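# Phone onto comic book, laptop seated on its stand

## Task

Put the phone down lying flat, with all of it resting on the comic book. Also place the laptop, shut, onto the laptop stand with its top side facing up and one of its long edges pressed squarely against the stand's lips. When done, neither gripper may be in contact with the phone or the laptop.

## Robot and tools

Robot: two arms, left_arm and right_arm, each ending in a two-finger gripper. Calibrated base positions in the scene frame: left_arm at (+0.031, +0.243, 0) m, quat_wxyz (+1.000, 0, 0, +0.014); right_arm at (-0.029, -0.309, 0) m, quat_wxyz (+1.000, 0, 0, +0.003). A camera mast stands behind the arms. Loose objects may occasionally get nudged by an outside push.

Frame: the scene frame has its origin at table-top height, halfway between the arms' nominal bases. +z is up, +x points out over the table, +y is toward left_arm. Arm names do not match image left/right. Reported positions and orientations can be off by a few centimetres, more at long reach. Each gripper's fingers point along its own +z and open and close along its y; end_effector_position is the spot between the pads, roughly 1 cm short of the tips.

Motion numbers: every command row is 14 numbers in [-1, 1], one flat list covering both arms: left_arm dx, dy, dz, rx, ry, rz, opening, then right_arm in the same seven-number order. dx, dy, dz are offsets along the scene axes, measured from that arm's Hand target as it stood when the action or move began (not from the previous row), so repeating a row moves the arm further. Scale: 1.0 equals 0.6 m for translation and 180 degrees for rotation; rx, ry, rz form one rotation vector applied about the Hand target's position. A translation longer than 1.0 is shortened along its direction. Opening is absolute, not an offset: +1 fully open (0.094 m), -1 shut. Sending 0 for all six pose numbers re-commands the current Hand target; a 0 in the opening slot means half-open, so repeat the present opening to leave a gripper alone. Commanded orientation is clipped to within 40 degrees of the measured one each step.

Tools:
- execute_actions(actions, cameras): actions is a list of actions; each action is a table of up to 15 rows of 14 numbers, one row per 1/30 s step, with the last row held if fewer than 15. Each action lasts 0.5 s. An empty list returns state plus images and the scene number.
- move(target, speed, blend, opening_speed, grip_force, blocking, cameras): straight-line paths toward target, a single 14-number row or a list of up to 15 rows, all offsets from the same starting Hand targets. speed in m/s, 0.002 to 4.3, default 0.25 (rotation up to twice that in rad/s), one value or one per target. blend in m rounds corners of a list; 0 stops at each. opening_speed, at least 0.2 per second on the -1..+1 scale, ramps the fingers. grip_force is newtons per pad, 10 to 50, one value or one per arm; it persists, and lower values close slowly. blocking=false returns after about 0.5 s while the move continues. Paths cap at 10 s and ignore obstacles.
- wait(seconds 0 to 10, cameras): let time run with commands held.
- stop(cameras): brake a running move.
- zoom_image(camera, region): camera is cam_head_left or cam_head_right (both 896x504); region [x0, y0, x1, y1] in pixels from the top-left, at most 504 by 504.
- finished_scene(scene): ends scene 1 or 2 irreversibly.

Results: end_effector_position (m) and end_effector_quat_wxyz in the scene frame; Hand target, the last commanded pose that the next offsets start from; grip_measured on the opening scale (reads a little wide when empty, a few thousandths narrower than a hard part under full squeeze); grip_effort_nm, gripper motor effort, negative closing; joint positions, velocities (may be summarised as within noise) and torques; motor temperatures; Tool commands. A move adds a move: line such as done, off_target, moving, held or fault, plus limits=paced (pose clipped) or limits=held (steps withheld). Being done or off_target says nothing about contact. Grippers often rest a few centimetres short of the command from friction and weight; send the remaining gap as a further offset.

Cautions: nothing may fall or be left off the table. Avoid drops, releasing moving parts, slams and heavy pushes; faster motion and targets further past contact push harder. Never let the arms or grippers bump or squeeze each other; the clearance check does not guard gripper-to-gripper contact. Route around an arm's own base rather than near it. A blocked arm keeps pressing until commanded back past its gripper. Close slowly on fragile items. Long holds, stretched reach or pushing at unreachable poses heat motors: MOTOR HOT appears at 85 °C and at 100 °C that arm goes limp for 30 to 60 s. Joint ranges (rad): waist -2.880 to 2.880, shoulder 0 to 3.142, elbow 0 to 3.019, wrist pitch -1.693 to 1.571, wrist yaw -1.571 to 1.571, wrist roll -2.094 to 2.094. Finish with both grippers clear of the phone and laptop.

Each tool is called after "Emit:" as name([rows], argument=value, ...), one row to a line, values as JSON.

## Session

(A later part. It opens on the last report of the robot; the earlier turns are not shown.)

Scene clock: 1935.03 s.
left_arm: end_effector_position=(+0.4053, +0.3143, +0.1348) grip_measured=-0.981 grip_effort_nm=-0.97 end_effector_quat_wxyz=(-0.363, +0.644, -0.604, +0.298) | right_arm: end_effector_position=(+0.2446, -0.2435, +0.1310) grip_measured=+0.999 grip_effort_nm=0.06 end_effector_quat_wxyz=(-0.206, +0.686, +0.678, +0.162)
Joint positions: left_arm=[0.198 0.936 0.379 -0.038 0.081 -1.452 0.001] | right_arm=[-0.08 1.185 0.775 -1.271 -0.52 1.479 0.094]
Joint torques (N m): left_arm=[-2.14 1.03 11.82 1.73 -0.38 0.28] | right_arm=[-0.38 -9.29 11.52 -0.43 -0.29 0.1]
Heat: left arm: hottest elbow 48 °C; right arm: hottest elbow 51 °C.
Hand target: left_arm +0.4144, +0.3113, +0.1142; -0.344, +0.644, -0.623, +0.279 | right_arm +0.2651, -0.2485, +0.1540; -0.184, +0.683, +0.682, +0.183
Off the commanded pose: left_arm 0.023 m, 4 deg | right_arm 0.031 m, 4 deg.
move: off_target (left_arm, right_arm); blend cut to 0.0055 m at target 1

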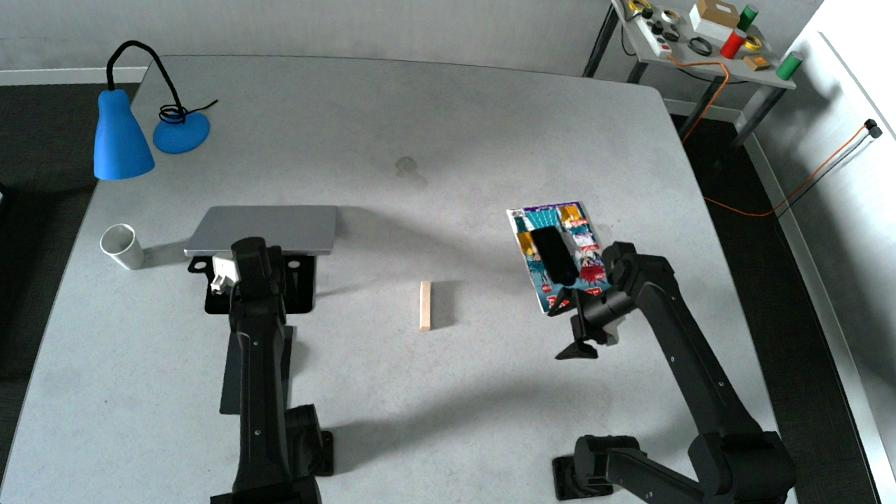

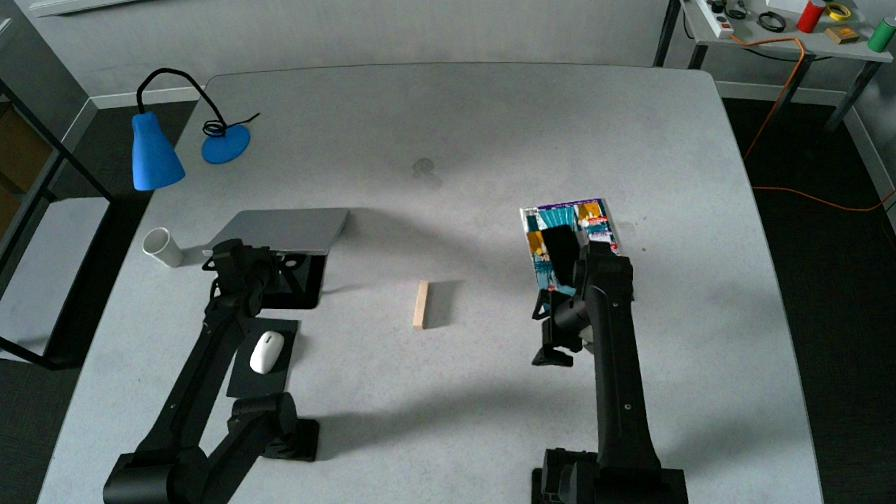

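Emit:
move([
  [-0.04, 0.0, 0.06, 0, 0, 0, -1, 0, 0, 0, 0, 0, 0, 1],
  [-0.11, 0.0, 0.11, 0, 0, 0, -1, 0, 0, 0, 0, 0, 0, 1],
  [-0.27, 0.0, 0.22, 0, 0, 0, -1, 0, 0, 0, 0, 0, 0, 1],
], speed=[0.07, 0.1, 0.15], blend=0.015, cameras=["all"])

Emit:
zoom_image(camera="cam_head_left", region=[180, 195, 350, 335])

Emit:
zoom_image(camera="cam_head_right", region=[190, 195, 360, 335])

Scene clock: 1949.73 s.
left_arm: end_effector_position=(+0.2501, +0.3056, +0.2014) grip_measured=-0.981 grip_effort_nm=-0.97 end_effector_quat_wxyz=(-0.307, +0.659, -0.631, +0.271) | right_arm: end_effector_position=(+0.2446, -0.2435, +0.1310) grip_measured=+0.999 grip_effort_nm=0.06 end_effector_quat_wxyz=(-0.206, +0.686, +0.678, +0.162)
Joint positions: left_arm=[0.5 0.274 0.46 -0.963 0.328 -1.224 0.001] | right_arm=[-0.08 1.185 0.775 -1.271 -0.52 1.479 0.094]
Joint torques (N m): left_arm=[-0.15 0.73 18.85 1.29 0.22 0.14] | right_arm=[-0.38 -9.35 11.55 -0.43 -0.3 0.1]
Motor temperatures (°C): left_arm=[22 25 47 24 27 24 28] | right_arm=[26 33 51 25 24 23 24]
Heat: left arm: hottest elbow 47 °C; right arm: hottest elbow 51 °C.
Hand target: left_arm +0.2524, +0.3113, +0.2462; -0.344, +0.644, -0.624, +0.279 | right_arm +0.2651, -0.2485, +0.1540; -0.184, +0.683, +0.682, +0.183
Off the commanded pose: left_arm 0.045 m, 5 deg | right_arm 0.031 m, 4 deg.
move: off_target (left_arm, right_arm)

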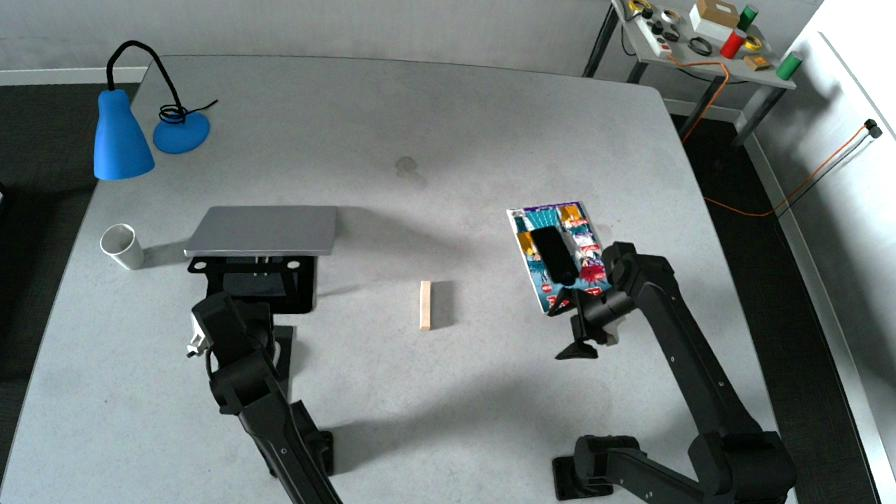

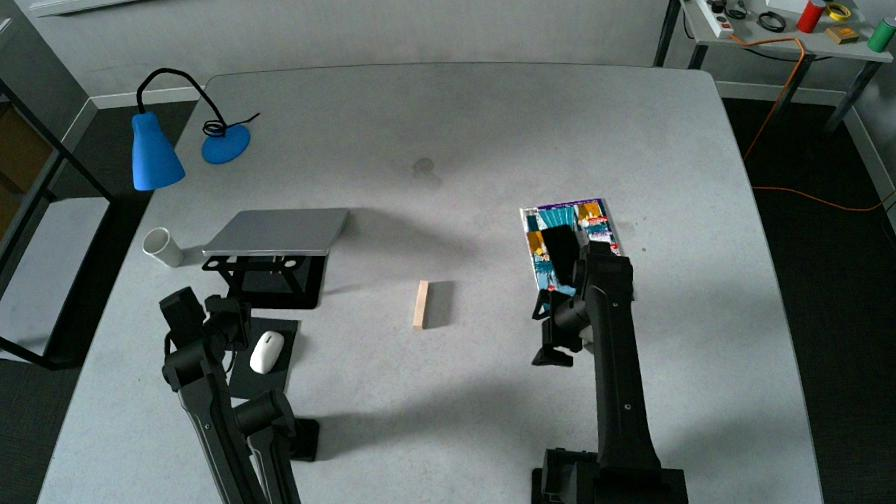

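Scaled by 2.965.

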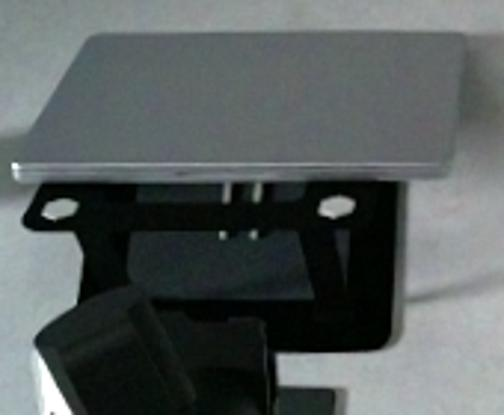

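Scaled by 2.965.

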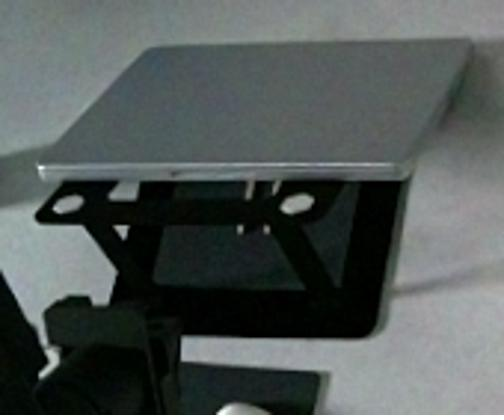

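Emit:
zoom_image(camera="cam_head_left", region=[495, 190, 635, 330])

Emit:
zoom_image(camera="cam_head_right", region=[505, 185, 645, 325])

Emit:
zoom_image(camera="cam_head_left", region=[176, 195, 346, 300])

Emit:
zoom_image(camera="cam_head_right", region=[190, 195, 360, 300])

Scaled by 3.600.

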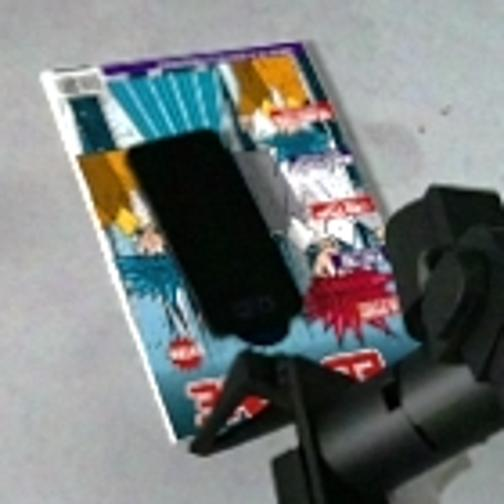

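Scaled by 3.600.

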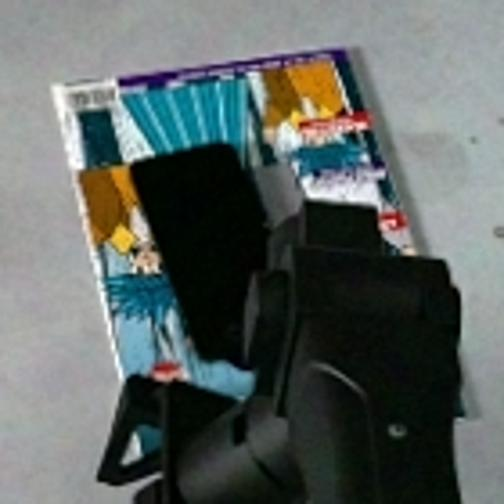

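Scaled by 2.965.

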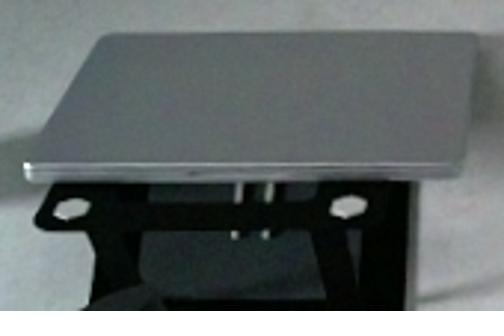

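Scaled by 2.965.

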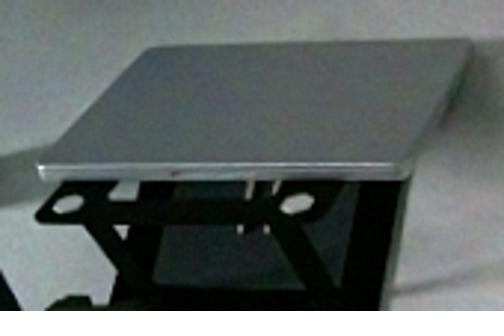

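Emit:
move([
  [0.17, 0.008, -0.06, 0, 0, 0, -1, 0, 0, 0, 0, 0, 0, 1],
  [0.225, 0.008, -0.13, 0, 0, 0, -1, 0, 0, 0, 0, 0, 0, 1],
  [0.225, 0.008, -0.2, 0, 0, 0, -1, 0, 0, 0, 0, 0, 0, 1],
], speed=[0.15, 0.1, 0.06], blend=0.015, cameras=["all"])

Emit:
zoom_image(camera="cam_head_left", region=[176, 195, 346, 300])

Emit:
zoom_image(camera="cam_head_right", region=[190, 195, 360, 300])

Scene clock: 1994.00 s.
left_arm: end_effector_position=(+0.3901, +0.3220, +0.1405) grip_measured=-0.981 grip_effort_nm=-0.97 end_effector_quat_wxyz=(-0.355, +0.642, -0.618, +0.282) | right_arm: end_effector_position=(+0.2446, -0.2435, +0.1310) grip_measured=+0.999 grip_effort_nm=0.05 end_effector_quat_wxyz=(-0.206, +0.686, +0.678, +0.162)
Joint positions: left_arm=[0.242 0.872 0.389 -0.151 0.111 -1.395 0.001] | right_arm=[-0.08 1.185 0.775 -1.271 -0.52 1.479 0.094]
Joint torques (N m): left_arm=[-2.2 -3.25 8.87 2.14 -0.16 0.01] | right_arm=[-0.32 -9.23 11.55 -0.43 -0.3 0.09]
Motor temperatures (°C): left_arm=[22 25 54 24 26 24 29] | right_arm=[26 33 51 25 24 23 24]
Heat: left arm: hottest elbow 54 °C; right arm: hottest elbow 51 °C.
Hand target: left_arm +0.3873, +0.3162, +0.1260; -0.344, +0.645, -0.623, +0.279 | right_arm +0.2651, -0.2485, +0.1540; -0.184, +0.683, +0.682, +0.183
Off the commanded pose: left_arm 0.016 m, 2 deg | right_arm 0.031 m, 4 deg.
move: off_target (left_arm, right_arm)

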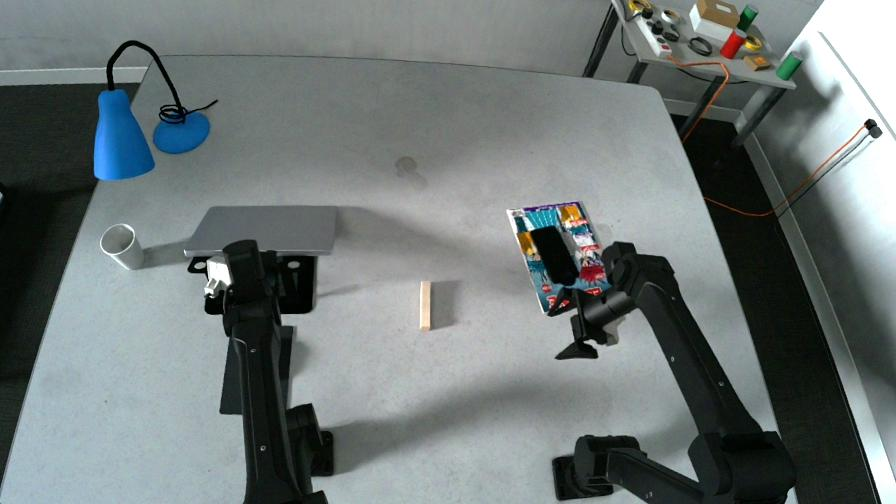

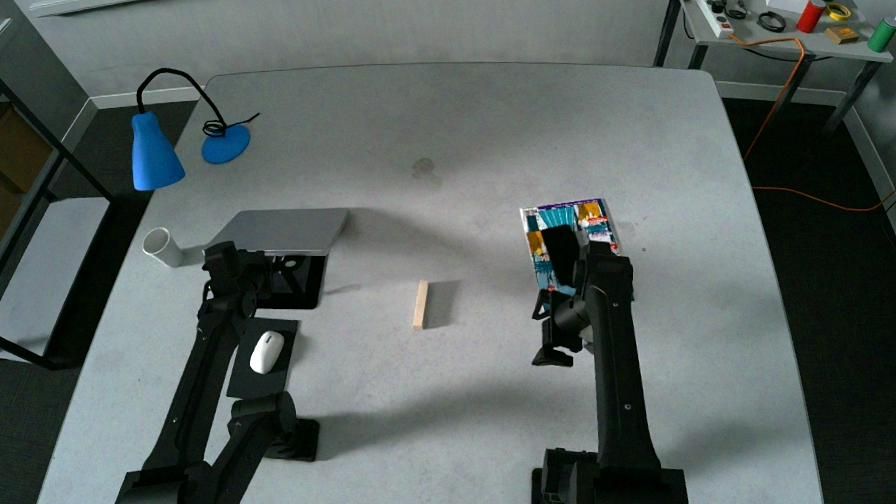

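Scaled by 2.965.

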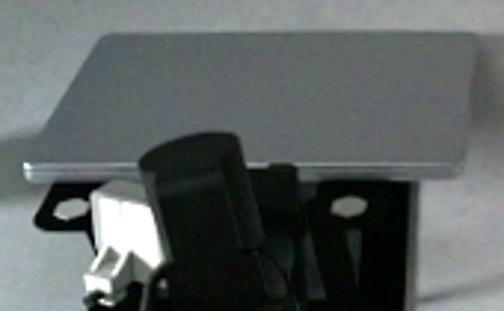

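Scaled by 2.965.

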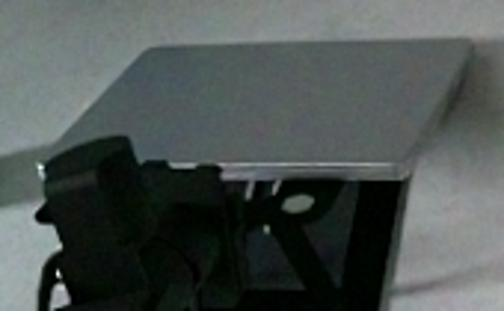

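Emit:
move([
  [0.046, 0.0, -0.02, 0, 0, 0, -1, 0, 0, 0, 0, 0, 0, 1],
  [0.105, 0.0, 0.008, 0, 0, 0, -1, 0, 0, 0, 0, 0, 0, 1],
], speed=[0.06, 0.05], blend=0.005, cameras=["all"])

Emit:
zoom_image(camera="cam_head_left", region=[176, 185, 346, 300])

Emit:
zoom_image(camera="cam_head_right", region=[190, 185, 360, 300])

Scene clock: 2002.27 s.
left_arm: end_effector_position=(+0.4325, +0.3211, +0.1355) grip_measured=-0.981 grip_effort_nm=-0.97 end_effector_quat_wxyz=(-0.356, +0.646, -0.613, +0.283) | right_arm: end_effector_position=(+0.2446, -0.2435, +0.1310) grip_measured=+0.999 grip_effort_nm=0.06 end_effector_quat_wxyz=(-0.206, +0.686, +0.678, +0.162)
Joint positions: left_arm=[0.193 1.045 0.46 -0.044 0.065 -1.436 0.001] | right_arm=[-0.08 1.185 0.775 -1.271 -0.52 1.479 0.094]
Joint torques (N m): left_arm=[-2.78 -0.97 14.23 1.4 -0.12 0.11] | right_arm=[-0.32 -9.29 11.52 -0.42 -0.29 0.1]
Heat: left arm: hottest elbow 52 °C; right arm: hottest elbow 51 °C.
Hand target: left_arm +0.4503, +0.3161, +0.1308; -0.344, +0.644, -0.624, +0.279 | right_arm +0.2651, -0.2485, +0.1540; -0.184, +0.683, +0.682, +0.183
Off the commanded pose: left_arm 0.019 m, 2 deg | right_arm 0.031 m, 4 deg.
move: off_target (left_arm, right_arm)

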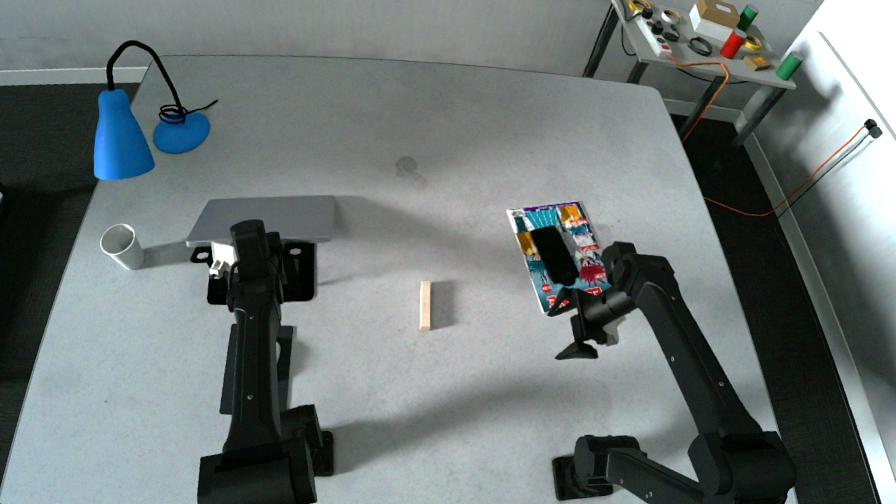

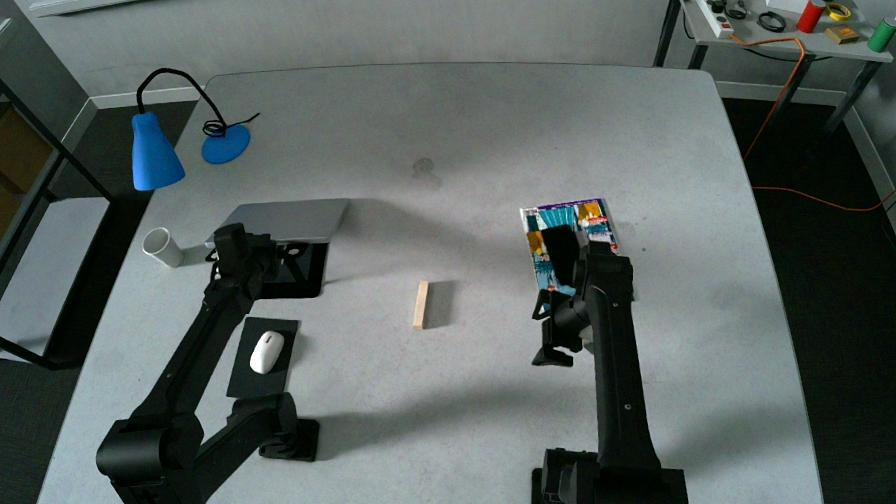

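Scaled by 2.965.

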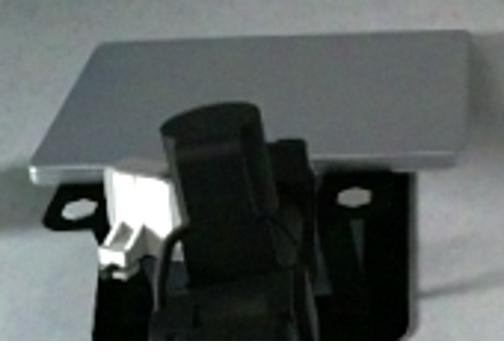

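Scaled by 2.965.

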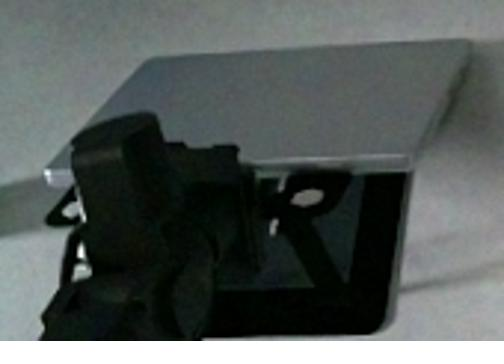

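Emit:
move([
  [-0.05, 0.0, 0.06, 0, 0, 0, -1, 0, 0, 0, 0, 0, 0, 1],
  [-0.192, 0.073, 0.115, 0, -0.03, 0, -0.25, 0, 0, 0, 0, 0, 0, 1],
], speed=[0.08, 0.12], blend=0.015, cameras=["all"])

Emit:
zoom_image(camera="cam_head_left", region=[176, 185, 346, 320])

Emit:
zoom_image(camera="cam_head_right", region=[190, 185, 360, 320])

Scene clock: 2084.33 s.
left_arm: end_effector_position=(+0.3399, +0.3576, +0.2035) grip_measured=-0.253 grip_effort_nm=0.13 end_effector_quat_wxyz=(-0.373, +0.627, -0.608, +0.313) | right_arm: end_effector_position=(+0.2446, -0.2435, +0.1310) grip_measured=+0.999 grip_effort_nm=0.06 end_effector_quat_wxyz=(-0.206, +0.686, +0.678, +0.162)
Joint positions: left_arm=[0.525 0.621 0.439 -0.419 0.379 -1.25 0.035] | right_arm=[-0.08 1.185 0.775 -1.271 -0.52 1.479 0.094]
Joint torques (N m): left_arm=[0.44 -3.08 10.8 1.31 0.22 0.14] | right_arm=[-0.38 -9.23 11.56 -0.44 -0.3 0.09]
Heat: left arm: hottest elbow 51 °C; right arm: hottest elbow 51 °C.
Hand target: left_arm +0.3352, +0.3599, +0.2000; -0.373, +0.630, -0.607, +0.309 | right_arm +0.2651, -0.2485, +0.1540; -0.184, +0.683, +0.682, +0.183
Off the commanded pose: left_arm 0.007 m, 1 deg | right_arm 0.031 m, 4 deg.
move: off_target (right_arm)

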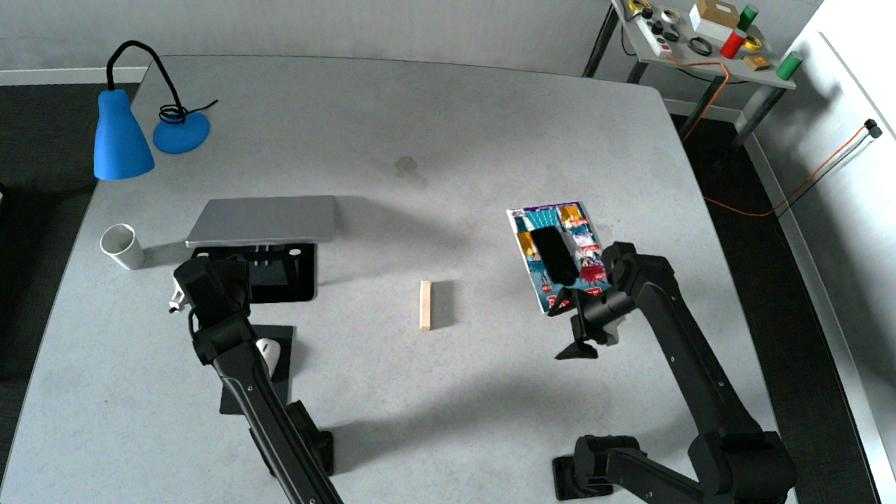

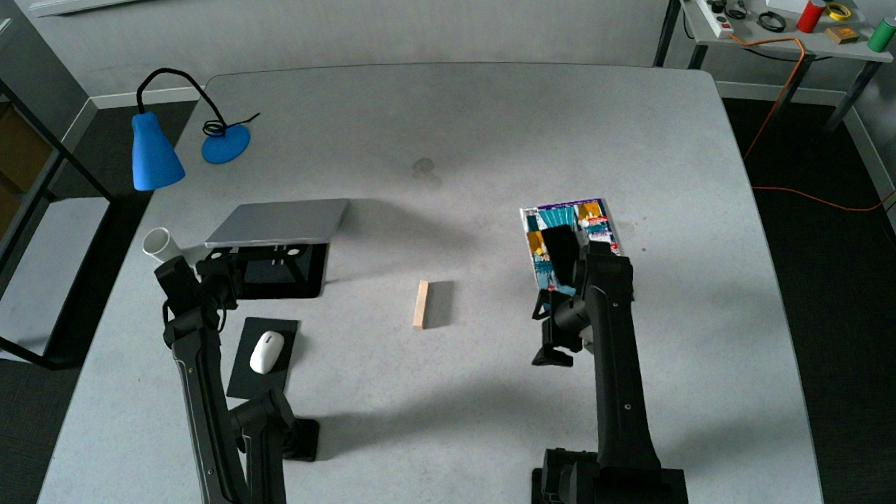

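Scaled by 2.965.

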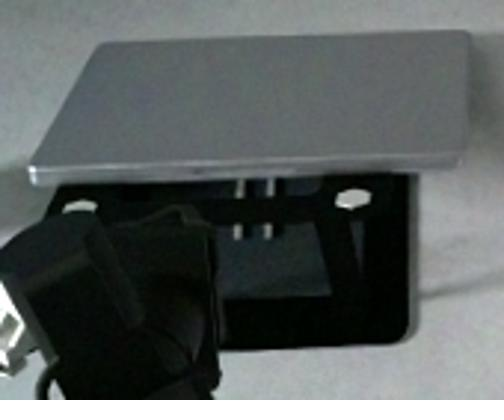

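Scaled by 2.965.

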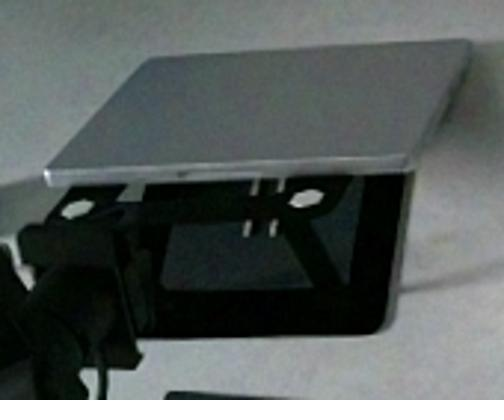

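Emit:
move([
  [0.0, 0.0, -0.044, 0, 0, 0, -0.25, 0, 0, 0, 0, 0, 0, 1],
  [0.08, 0.0, -0.086, 0, 0, 0, -0.25, 0, 0, 0, 0, 0, 0, 1],
], speed=[0.1, 0.07], blend=0.01, cameras=["all"])

Emit:
zoom_image(camera="cam_head_left", region=[176, 185, 346, 320])

Emit:
zoom_image(camera="cam_head_right", region=[190, 185, 360, 320])

Scene clock: 2095.10 s.
left_arm: end_effector_position=(+0.3781, +0.3631, +0.1469) grip_measured=-0.252 grip_effort_nm=0.13 end_effector_quat_wxyz=(-0.370, +0.635, -0.606, +0.304) | right_arm: end_effector_position=(+0.2446, -0.2435, +0.1310) grip_measured=+0.999 grip_effort_nm=0.06 end_effector_quat_wxyz=(-0.206, +0.686, +0.678, +0.162)
Joint positions: left_arm=[0.443 0.869 0.376 -0.109 0.293 -1.3 0.035] | right_arm=[-0.08 1.185 0.775 -1.271 -0.52 1.479 0.094]
Joint torques (N m): left_arm=[-3.25 -4.54 10.81 2.56 -0.09 -0.02] | right_arm=[-0.38 -9.17 11.55 -0.43 -0.29 0.1]
Motor temperatures (°C): left_arm=[22 25 49 24 26 23 29] | right_arm=[26 33 52 25 24 23 24]
Heat: left arm: hottest elbow 49 °C; right arm: hottest elbow 52 °C.
Hand target: left_arm +0.3831, +0.3599, +0.1484; -0.373, +0.630, -0.607, +0.309 | right_arm +0.2651, -0.2485, +0.1540; -0.184, +0.683, +0.682, +0.183
Off the commanded pose: left_arm 0.006 m, 1 deg | right_arm 0.031 m, 4 deg.
move: off_target (right_arm)

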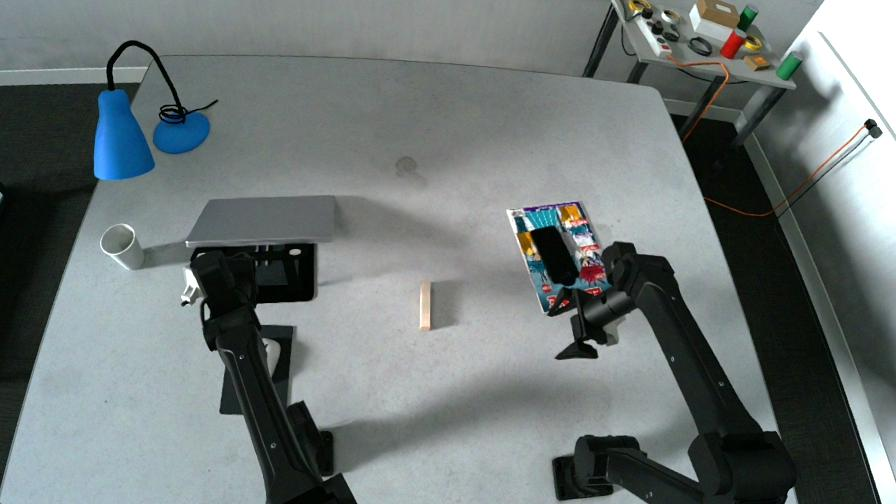

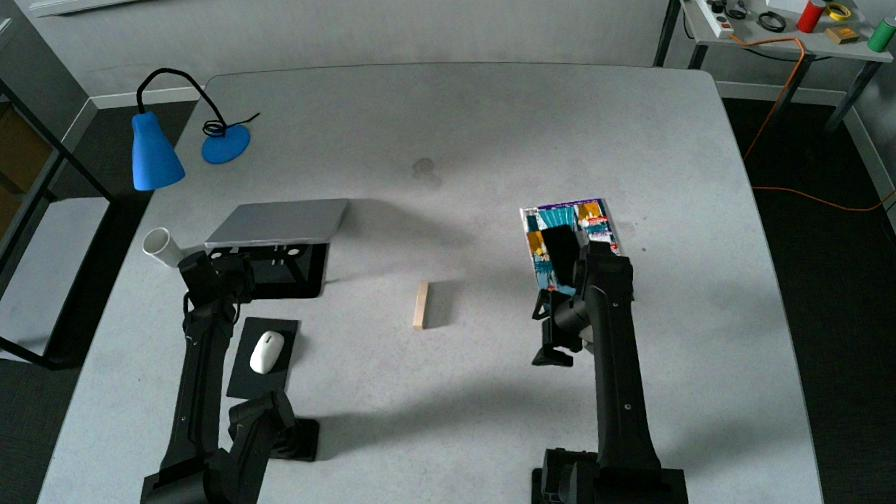

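Scaled by 2.965.

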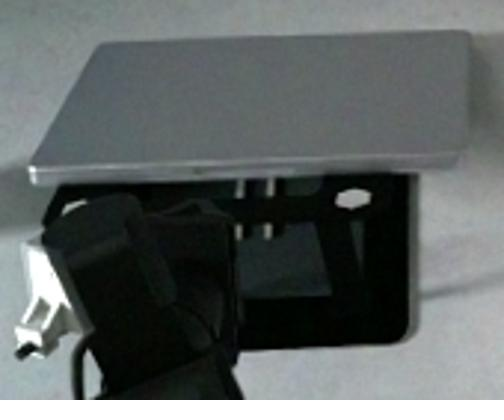

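Scaled by 2.965.

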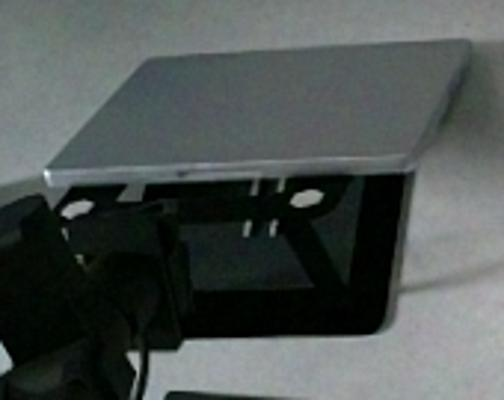

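Emit:
move(target=[0.05, 0.0, -0.011, 0, 0, 0, -0.25, 0, 0, 0, 0, 0, 0, 1], speed=0.06, cameras=["all"])

Emit:
zoom_image(camera="cam_head_left", region=[176, 185, 346, 320])

Emit:
zoom_image(camera="cam_head_right", region=[190, 185, 360, 320])

Scene clock: 2101.27 s.
left_arm: end_effector_position=(+0.3950, +0.3579, +0.1234) grip_measured=-0.252 grip_effort_nm=0.12 end_effector_quat_wxyz=(-0.358, +0.641, -0.610, +0.299) | right_arm: end_effector_position=(+0.2446, -0.2435, +0.1310) grip_measured=+0.999 grip_effort_nm=0.05 end_effector_quat_wxyz=(-0.206, +0.686, +0.678, +0.162)
Joint positions: left_arm=[0.392 0.986 0.376 -0.014 0.251 -1.33 0.035] | right_arm=[-0.08 1.185 0.775 -1.271 -0.52 1.479 0.094]
Joint torques (N m): left_arm=[-1.67 -4.89 13.71 2.33 -0.12 -0.03] | right_arm=[-0.38 -9.29 11.56 -0.42 -0.29 0.1]
Heat: left arm: hottest elbow 49 °C; right arm: hottest elbow 52 °C.
Hand target: left_arm +0.4131, +0.3600, +0.1417; -0.373, +0.631, -0.607, +0.309 | right_arm +0.2651, -0.2485, +0.1540; -0.184, +0.683, +0.682, +0.183
Off the commanded pose: left_arm 0.026 m, 2 deg | right_arm 0.031 m, 4 deg.
move: off_target (left_arm, right_arm)

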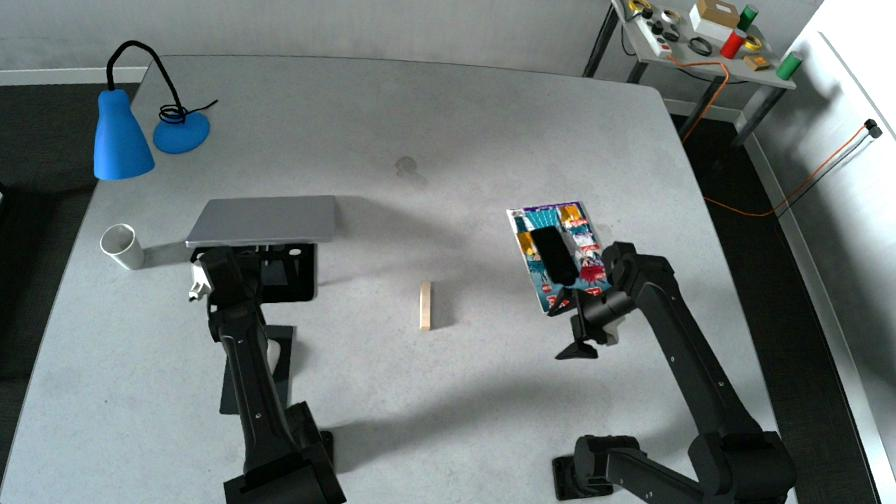

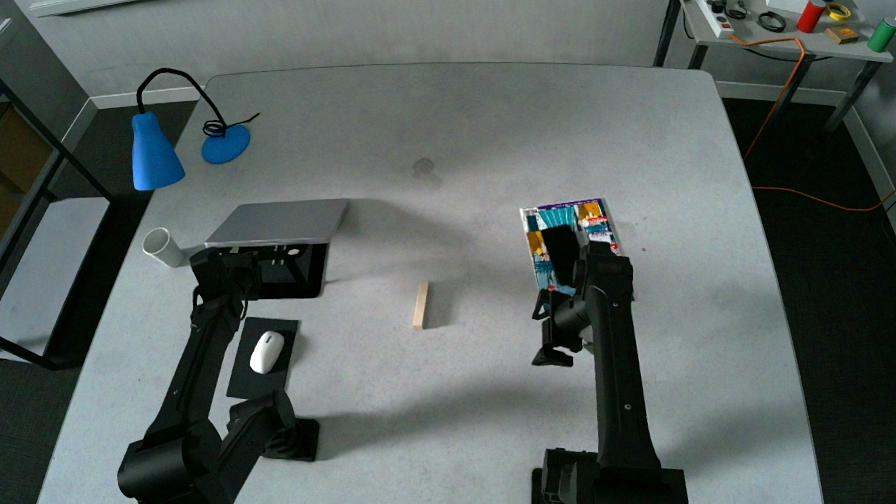

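Scaled by 2.965.

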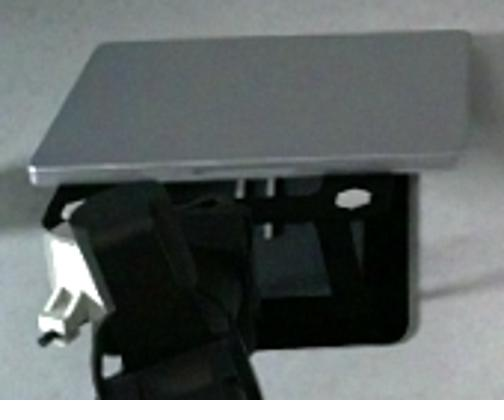

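Scaled by 2.965.

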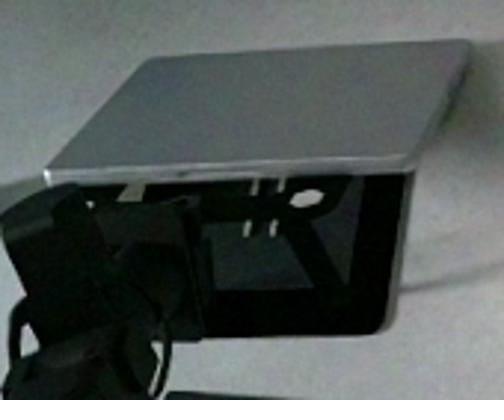

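Emit:
move([
  [-0.07, 0.0, 0.01, 0, 0, 0, -0.25, 0, 0, 0, 0, 0, 0, 1],
  [-0.07, 0.0, 0.06, 0, 0, 0, -0.25, 0, 0, 0, 0, 0, 0, 1],
], speed=0.08, blend=0.01)

Scene clock: 2107.73 s.
left_arm: end_effector_position=(+0.3630, +0.3503, +0.1518) grip_measured=-0.252 grip_effort_nm=0.12 end_effector_quat_wxyz=(-0.351, +0.639, -0.612, +0.305) | right_arm: end_effector_position=(+0.2446, -0.2435, +0.1310) grip_measured=+0.999 grip_effort_nm=0.05 end_effector_quat_wxyz=(-0.206, +0.686, +0.678, +0.162)
Joint positions: left_arm=[0.436 0.784 0.376 -0.23 0.305 -1.304 0.035] | right_arm=[-0.08 1.185 0.775 -1.271 -0.52 1.479 0.094]
Joint torques (N m): left_arm=[-0.56 -4.37 15.21 1.37 0.17 0.19] | right_arm=[-0.32 -9.23 11.58 -0.42 -0.29 0.09]
Heat: left arm: hottest elbow 49 °C; right arm: hottest elbow 52 °C.
Hand target: left_arm +0.3711, +0.3599, +0.1776; -0.373, +0.631, -0.607, +0.309 | right_arm +0.2651, -0.2485, +0.1540; -0.184, +0.683, +0.682, +0.183
Off the commanded pose: left_arm 0.029 m, 3 deg | right_arm 0.031 m, 4 deg.
move: off_target (left_arm, right_arm)

Emit:
move([
  [0.0, 0.0, 0.03, 0, 0, 0, -0.25, 0, 0, 0, 0, 0, 0, 1],
  [0.04, 0.0, 0.012, 0, 0, 0, -0.25, 0, 0, 0, 0, 0, 0, 1],
], speed=0.08, blend=0.005)

Scene clock: 2113.80 s.
left_arm: end_effector_position=(+0.3661, +0.3522, +0.1444) grip_measured=-0.252 grip_effort_nm=0.12 end_effector_quat_wxyz=(-0.340, +0.650, -0.613, +0.293) | right_arm: end_effector_position=(+0.2446, -0.2435, +0.1310) grip_measured=+0.999 grip_effort_nm=0.06 end_effector_quat_wxyz=(-0.206, +0.686, +0.678, +0.162)
Joint positions: left_arm=[0.424 0.82 0.39 -0.24 0.277 -1.312 0.035] | right_arm=[-0.08 1.185 0.775 -1.271 -0.52 1.479 0.094]
Joint torques (N m): left_arm=[-2.61 -2.73 17.92 2.66 -0.07 -0.01] | right_arm=[-0.38 -9.29 11.55 -0.43 -0.3 0.09]
Heat: left arm: hottest elbow 50 °C; right arm: hottest elbow 52 °C.
Hand target: left_arm +0.3951, +0.3600, +0.1850; -0.373, +0.631, -0.607, +0.309 | right_arm +0.2651, -0.2485, +0.1540; -0.184, +0.683, +0.682, +0.183
Off the commanded pose: left_arm 0.050 m, 5 deg | right_arm 0.031 m, 4 deg.
move: off_target (left_arm, right_arm)

Emit:
execute_actions(actions=[], cameras=["all"])

Emit:
zoom_image(camera="cam_head_left", region=[176, 185, 346, 320])

Emit:
zoom_image(camera="cam_head_right", region=[190, 185, 360, 320])

Scene clock: 2117.70 s.
left_arm: end_effector_position=(+0.3661, +0.3523, +0.1443) grip_measured=-0.252 grip_effort_nm=0.12 end_effector_quat_wxyz=(-0.340, +0.650, -0.613, +0.293) | right_arm: end_effector_position=(+0.2446, -0.2435, +0.1310) grip_measured=+0.999 grip_effort_nm=0.06 end_effector_quat_wxyz=(-0.206, +0.686, +0.678, +0.162)
Joint positions: left_arm=[0.424 0.82 0.39 -0.24 0.277 -1.312 0.035] | right_arm=[-0.08 1.185 0.775 -1.271 -0.52 1.479 0.094]
Joint velocities: within noise
Joint torques (N m): left_arm=[-2.73 -3.72 18.03 2.28 -0.09 -0.02] | right_arm=[-0.44 -9.29 11.56 -0.43 -0.29 0.1]
Motor temperatures (°C): left_arm=[22 25 49 24 26 23 28] | right_arm=[26 33 52 25 24 23 24]
Heat: left arm: hottest elbow 49 °C; right arm: hottest elbow 52 °C.
Hand target: left_arm +0.3951, +0.3600, +0.1849; -0.373, +0.631, -0.607, +0.309 | right_arm +0.2651, -0.2485, +0.1540; -0.184, +0.683, +0.682, +0.183
Tool commands: left_gripper/opening=-0.25 right_gripper/opening=+1.0
Off the commanded pose: left_arm 0.050 m, 5 deg | right_arm 0.031 m, 4 deg.

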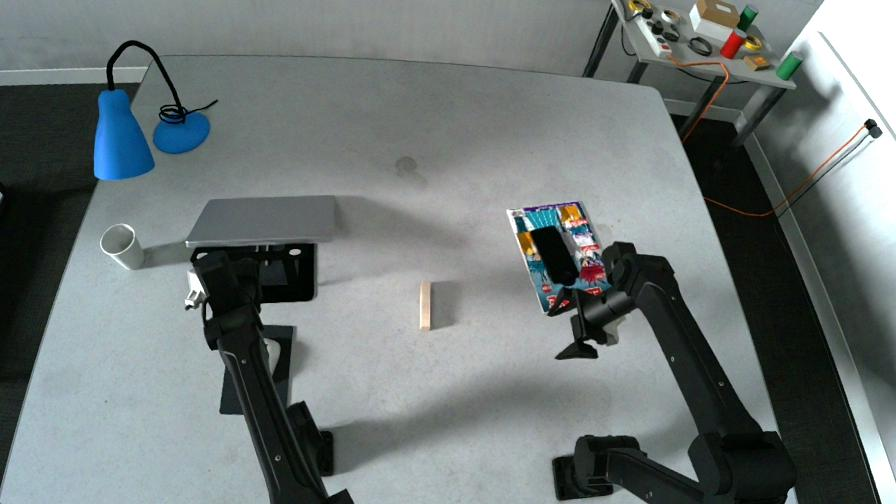

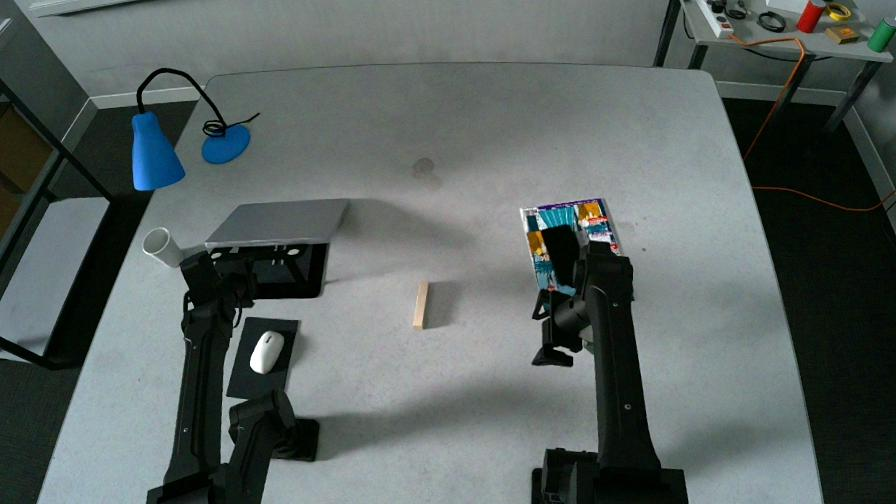

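Scaled by 2.965.

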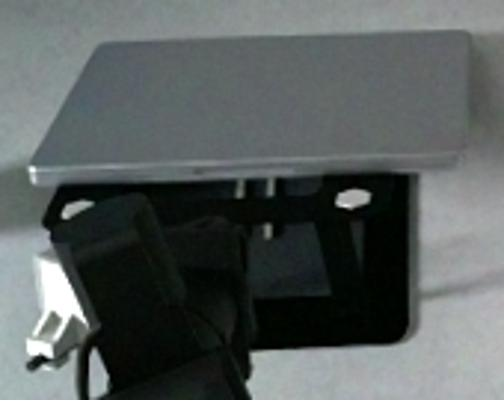

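Scaled by 2.965.

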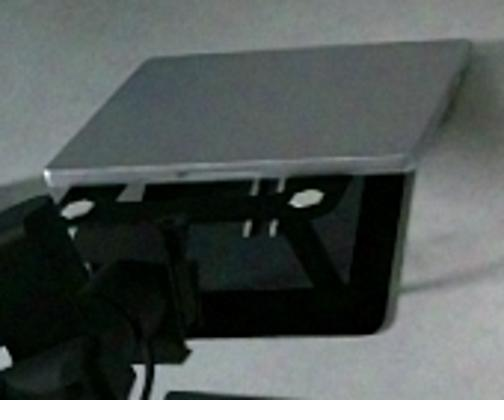

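Emit:
move([
  [-0.05, 0.0, -0.02, 0, 0, 0, -0.25, 0, 0, 0, 0, 0, 0, 1],
  [-0.075, 0.0, 0.01, 0, 0, 0, -0.25, 0, 0, 0, 0, 0, 0, 1],
], speed=0.08, blend=0.01)

Scene clock: 2123.67 s.
left_arm: end_effector_position=(+0.3460, +0.3522, +0.1702) grip_measured=-0.252 grip_effort_nm=0.12 end_effector_quat_wxyz=(-0.355, +0.637, -0.611, +0.308) | right_arm: end_effector_position=(+0.2446, -0.2435, +0.1310) grip_measured=+0.999 grip_effort_nm=0.05 end_effector_quat_wxyz=(-0.206, +0.686, +0.678, +0.162)
Joint positions: left_arm=[0.484 0.686 0.39 -0.34 0.345 -1.276 0.035] | right_arm=[-0.08 1.185 0.775 -1.271 -0.52 1.479 0.094]
Joint torques (N m): left_arm=[-1.08 -3.6 14.56 1.24 0.2 0.13] | right_arm=[-0.26 -9.23 11.55 -0.44 -0.29 0.09]
Heat: left arm: hottest elbow 49 °C; right arm: hottest elbow 52 °C.
Hand target: left_arm +0.3501, +0.3600, +0.1909; -0.373, +0.631, -0.607, +0.309 | right_arm +0.2651, -0.2485, +0.1540; -0.184, +0.683, +0.682, +0.183
Off the commanded pose: left_arm 0.022 m, 2 deg | right_arm 0.031 m, 4 deg.
move: off_target (left_arm, right_arm)

Emit:
move(target=[0.055, 0.003, -0.033, 0, 0, 0, -0.25, 0, 0, 0, 0, 0, 0, 1], speed=0.08)

Scene clock: 2130.73 s.
left_arm: end_effector_position=(+0.3682, +0.3600, +0.1522) grip_measured=-0.252 grip_effort_nm=0.12 end_effector_quat_wxyz=(-0.357, +0.642, -0.609, +0.299) | right_arm: end_effector_position=(+0.2446, -0.2435, +0.1310) grip_measured=+0.999 grip_effort_nm=0.06 end_effector_quat_wxyz=(-0.206, +0.686, +0.678, +0.162)
Joint positions: left_arm=[0.451 0.818 0.39 -0.206 0.3 -1.296 0.035] | right_arm=[-0.08 1.185 0.775 -1.271 -0.52 1.479 0.094]
Joint torques (N m): left_arm=[-2.9 -3.08 14.22 2.43 -0.1 -0.01] | right_arm=[-0.38 -9.29 11.56 -0.44 -0.29 0.1]
Heat: left arm: hottest elbow 48 °C; right arm: hottest elbow 52 °C.
Hand target: left_arm +0.3831, +0.3618, +0.1712; -0.373, +0.631, -0.607, +0.309 | right_arm +0.2651, -0.2485, +0.1540; -0.184, +0.683, +0.682, +0.183
Off the commanded pose: left_arm 0.024 m, 3 deg | right_arm 0.031 m, 4 deg.
move: off_target (left_arm, right_arm)

Emit:
move(target=[0.06, 0.0, -0.017, 0, 0, 0, -0.25, 0, 0, 0, 0, 0, 0, 1], speed=0.08, cameras=["all"])

Emit:
zoom_image(camera="cam_head_left", region=[176, 185, 346, 320])

Emit:
zoom_image(camera="cam_head_right", region=[190, 185, 360, 320])

Scene clock: 2137.37 s.
left_arm: end_effector_position=(+0.3901, +0.3551, +0.1269) grip_measured=-0.252 grip_effort_nm=0.12 end_effector_quat_wxyz=(-0.344, +0.648, -0.613, +0.294) | right_arm: end_effector_position=(+0.2446, -0.2435, +0.1310) grip_measured=+0.999 grip_effort_nm=0.06 end_effector_quat_wxyz=(-0.206, +0.686, +0.678, +0.162)
Joint positions: left_arm=[0.39 0.956 0.392 -0.091 0.25 -1.331 0.035] | right_arm=[-0.08 1.185 0.775 -1.271 -0.52 1.479 0.094]
Joint torques (N m): left_arm=[-3.08 -4.95 16.65 2.32 -0.12 -0.02] | right_arm=[-0.32 -9.23 11.52 -0.43 -0.3 0.09]
Heat: left arm: hottest elbow 48 °C; right arm: hottest elbow 52 °C.
Hand target: left_arm +0.4190, +0.3618, +0.1608; -0.373, +0.631, -0.607, +0.309 | right_arm +0.2651, -0.2485, +0.1540; -0.184, +0.683, +0.682, +0.183
Off the commanded pose: left_arm 0.045 m, 4 deg | right_arm 0.031 m, 4 deg.
move: off_target (left_arm, right_arm)

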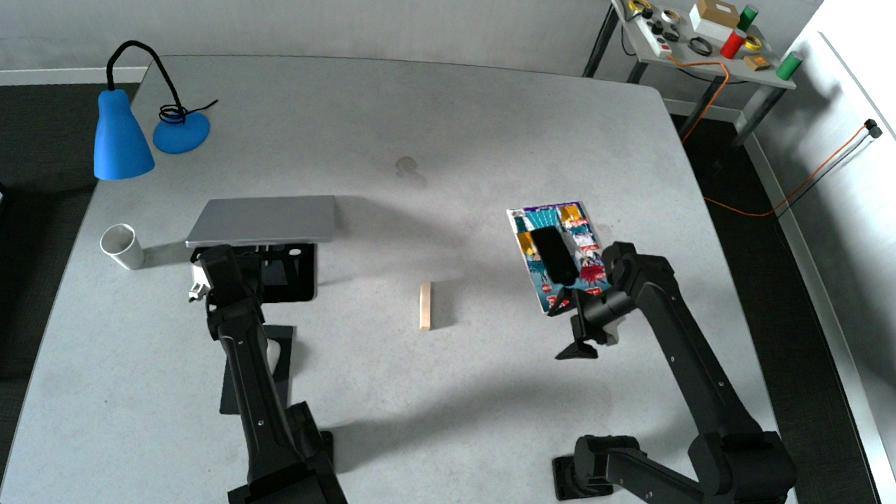

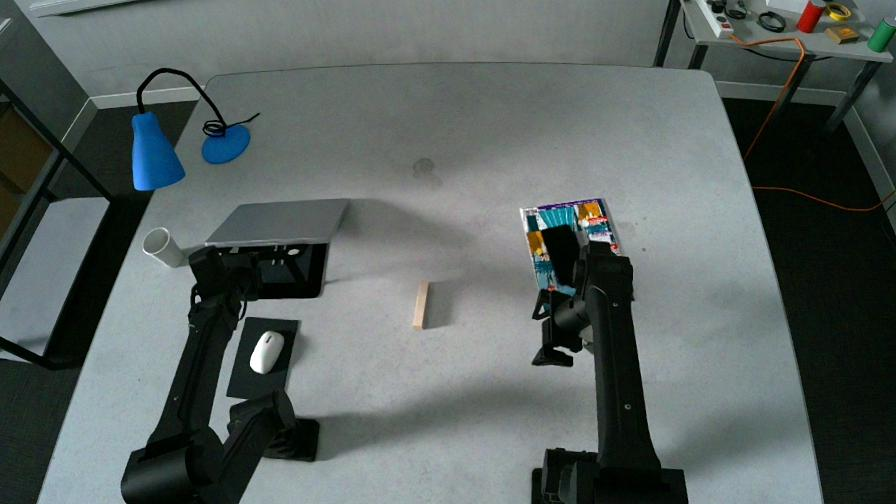

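Scaled by 2.965.

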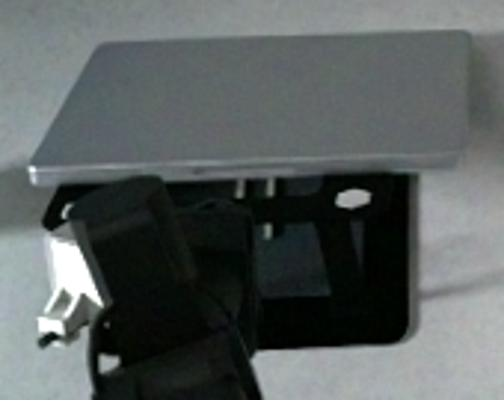

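Scaled by 2.965.

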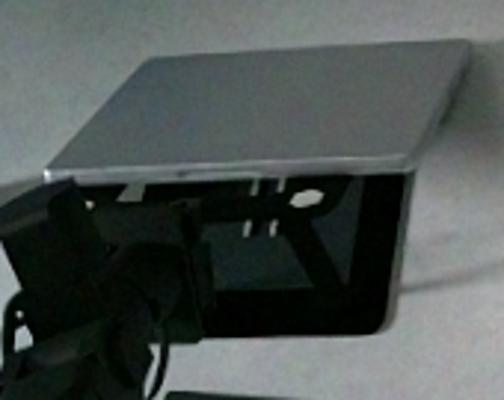

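Emit:
execute_actions(actions=[], cameras=["all"])

Scene clock: 2155.97 s.
left_arm: end_effector_position=(+0.3901, +0.3551, +0.1269) grip_measured=-0.252 grip_effort_nm=0.12 end_effector_quat_wxyz=(-0.344, +0.648, -0.613, +0.294) | right_arm: end_effector_position=(+0.2446, -0.2435, +0.1310) grip_measured=+0.999 grip_effort_nm=0.06 end_effector_quat_wxyz=(-0.206, +0.686, +0.678, +0.162)
Joint positions: left_arm=[0.39 0.956 0.392 -0.091 0.25 -1.331 0.035] | right_arm=[-0.08 1.185 0.775 -1.271 -0.52 1.479 0.094]
Joint velocities: within noise
Joint torques (N m): left_arm=[-2.49 -4.42 16.57 2.3 -0.13 0.02] | right_arm=[-0.38 -9.23 11.54 -0.42 -0.29 0.1]
Motor temperatures (°C): left_arm=[22 25 51 24 26 23 28] | right_arm=[26 33 52 25 24 23 24]
Heat: left arm: hottest elbow 51 °C; right arm: hottest elbow 52 °C.
Hand target: left_arm +0.4190, +0.3618, +0.1608; -0.373, +0.631, -0.607, +0.309 | right_arm +0.2651, -0.2485, +0.1540; -0.184, +0.683, +0.682, +0.183
Tool commands: left_gripper/opening=-0.25 right_gripper/opening=+1.0
Off the commanded pose: left_arm 0.045 m, 4 deg | right_arm 0.031 m, 4 deg.

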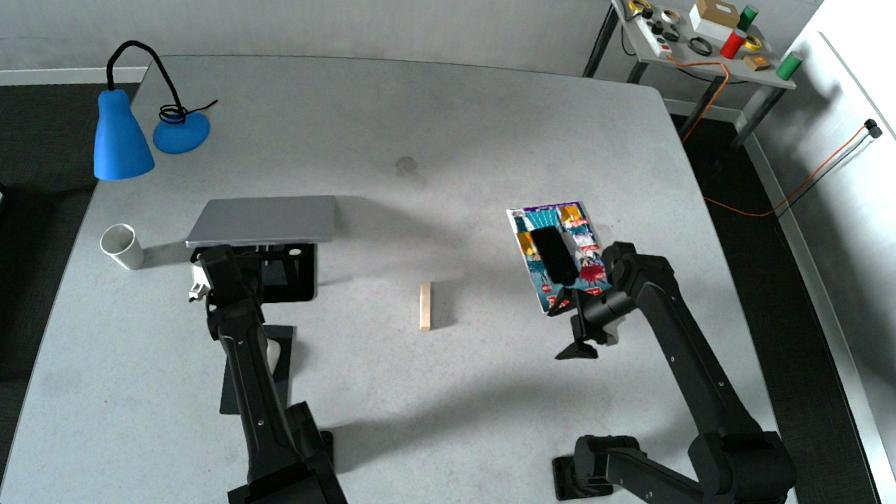

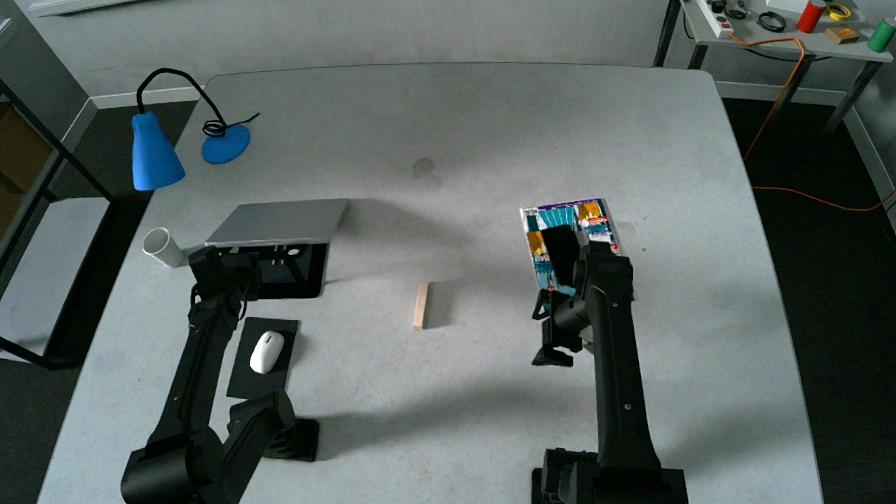

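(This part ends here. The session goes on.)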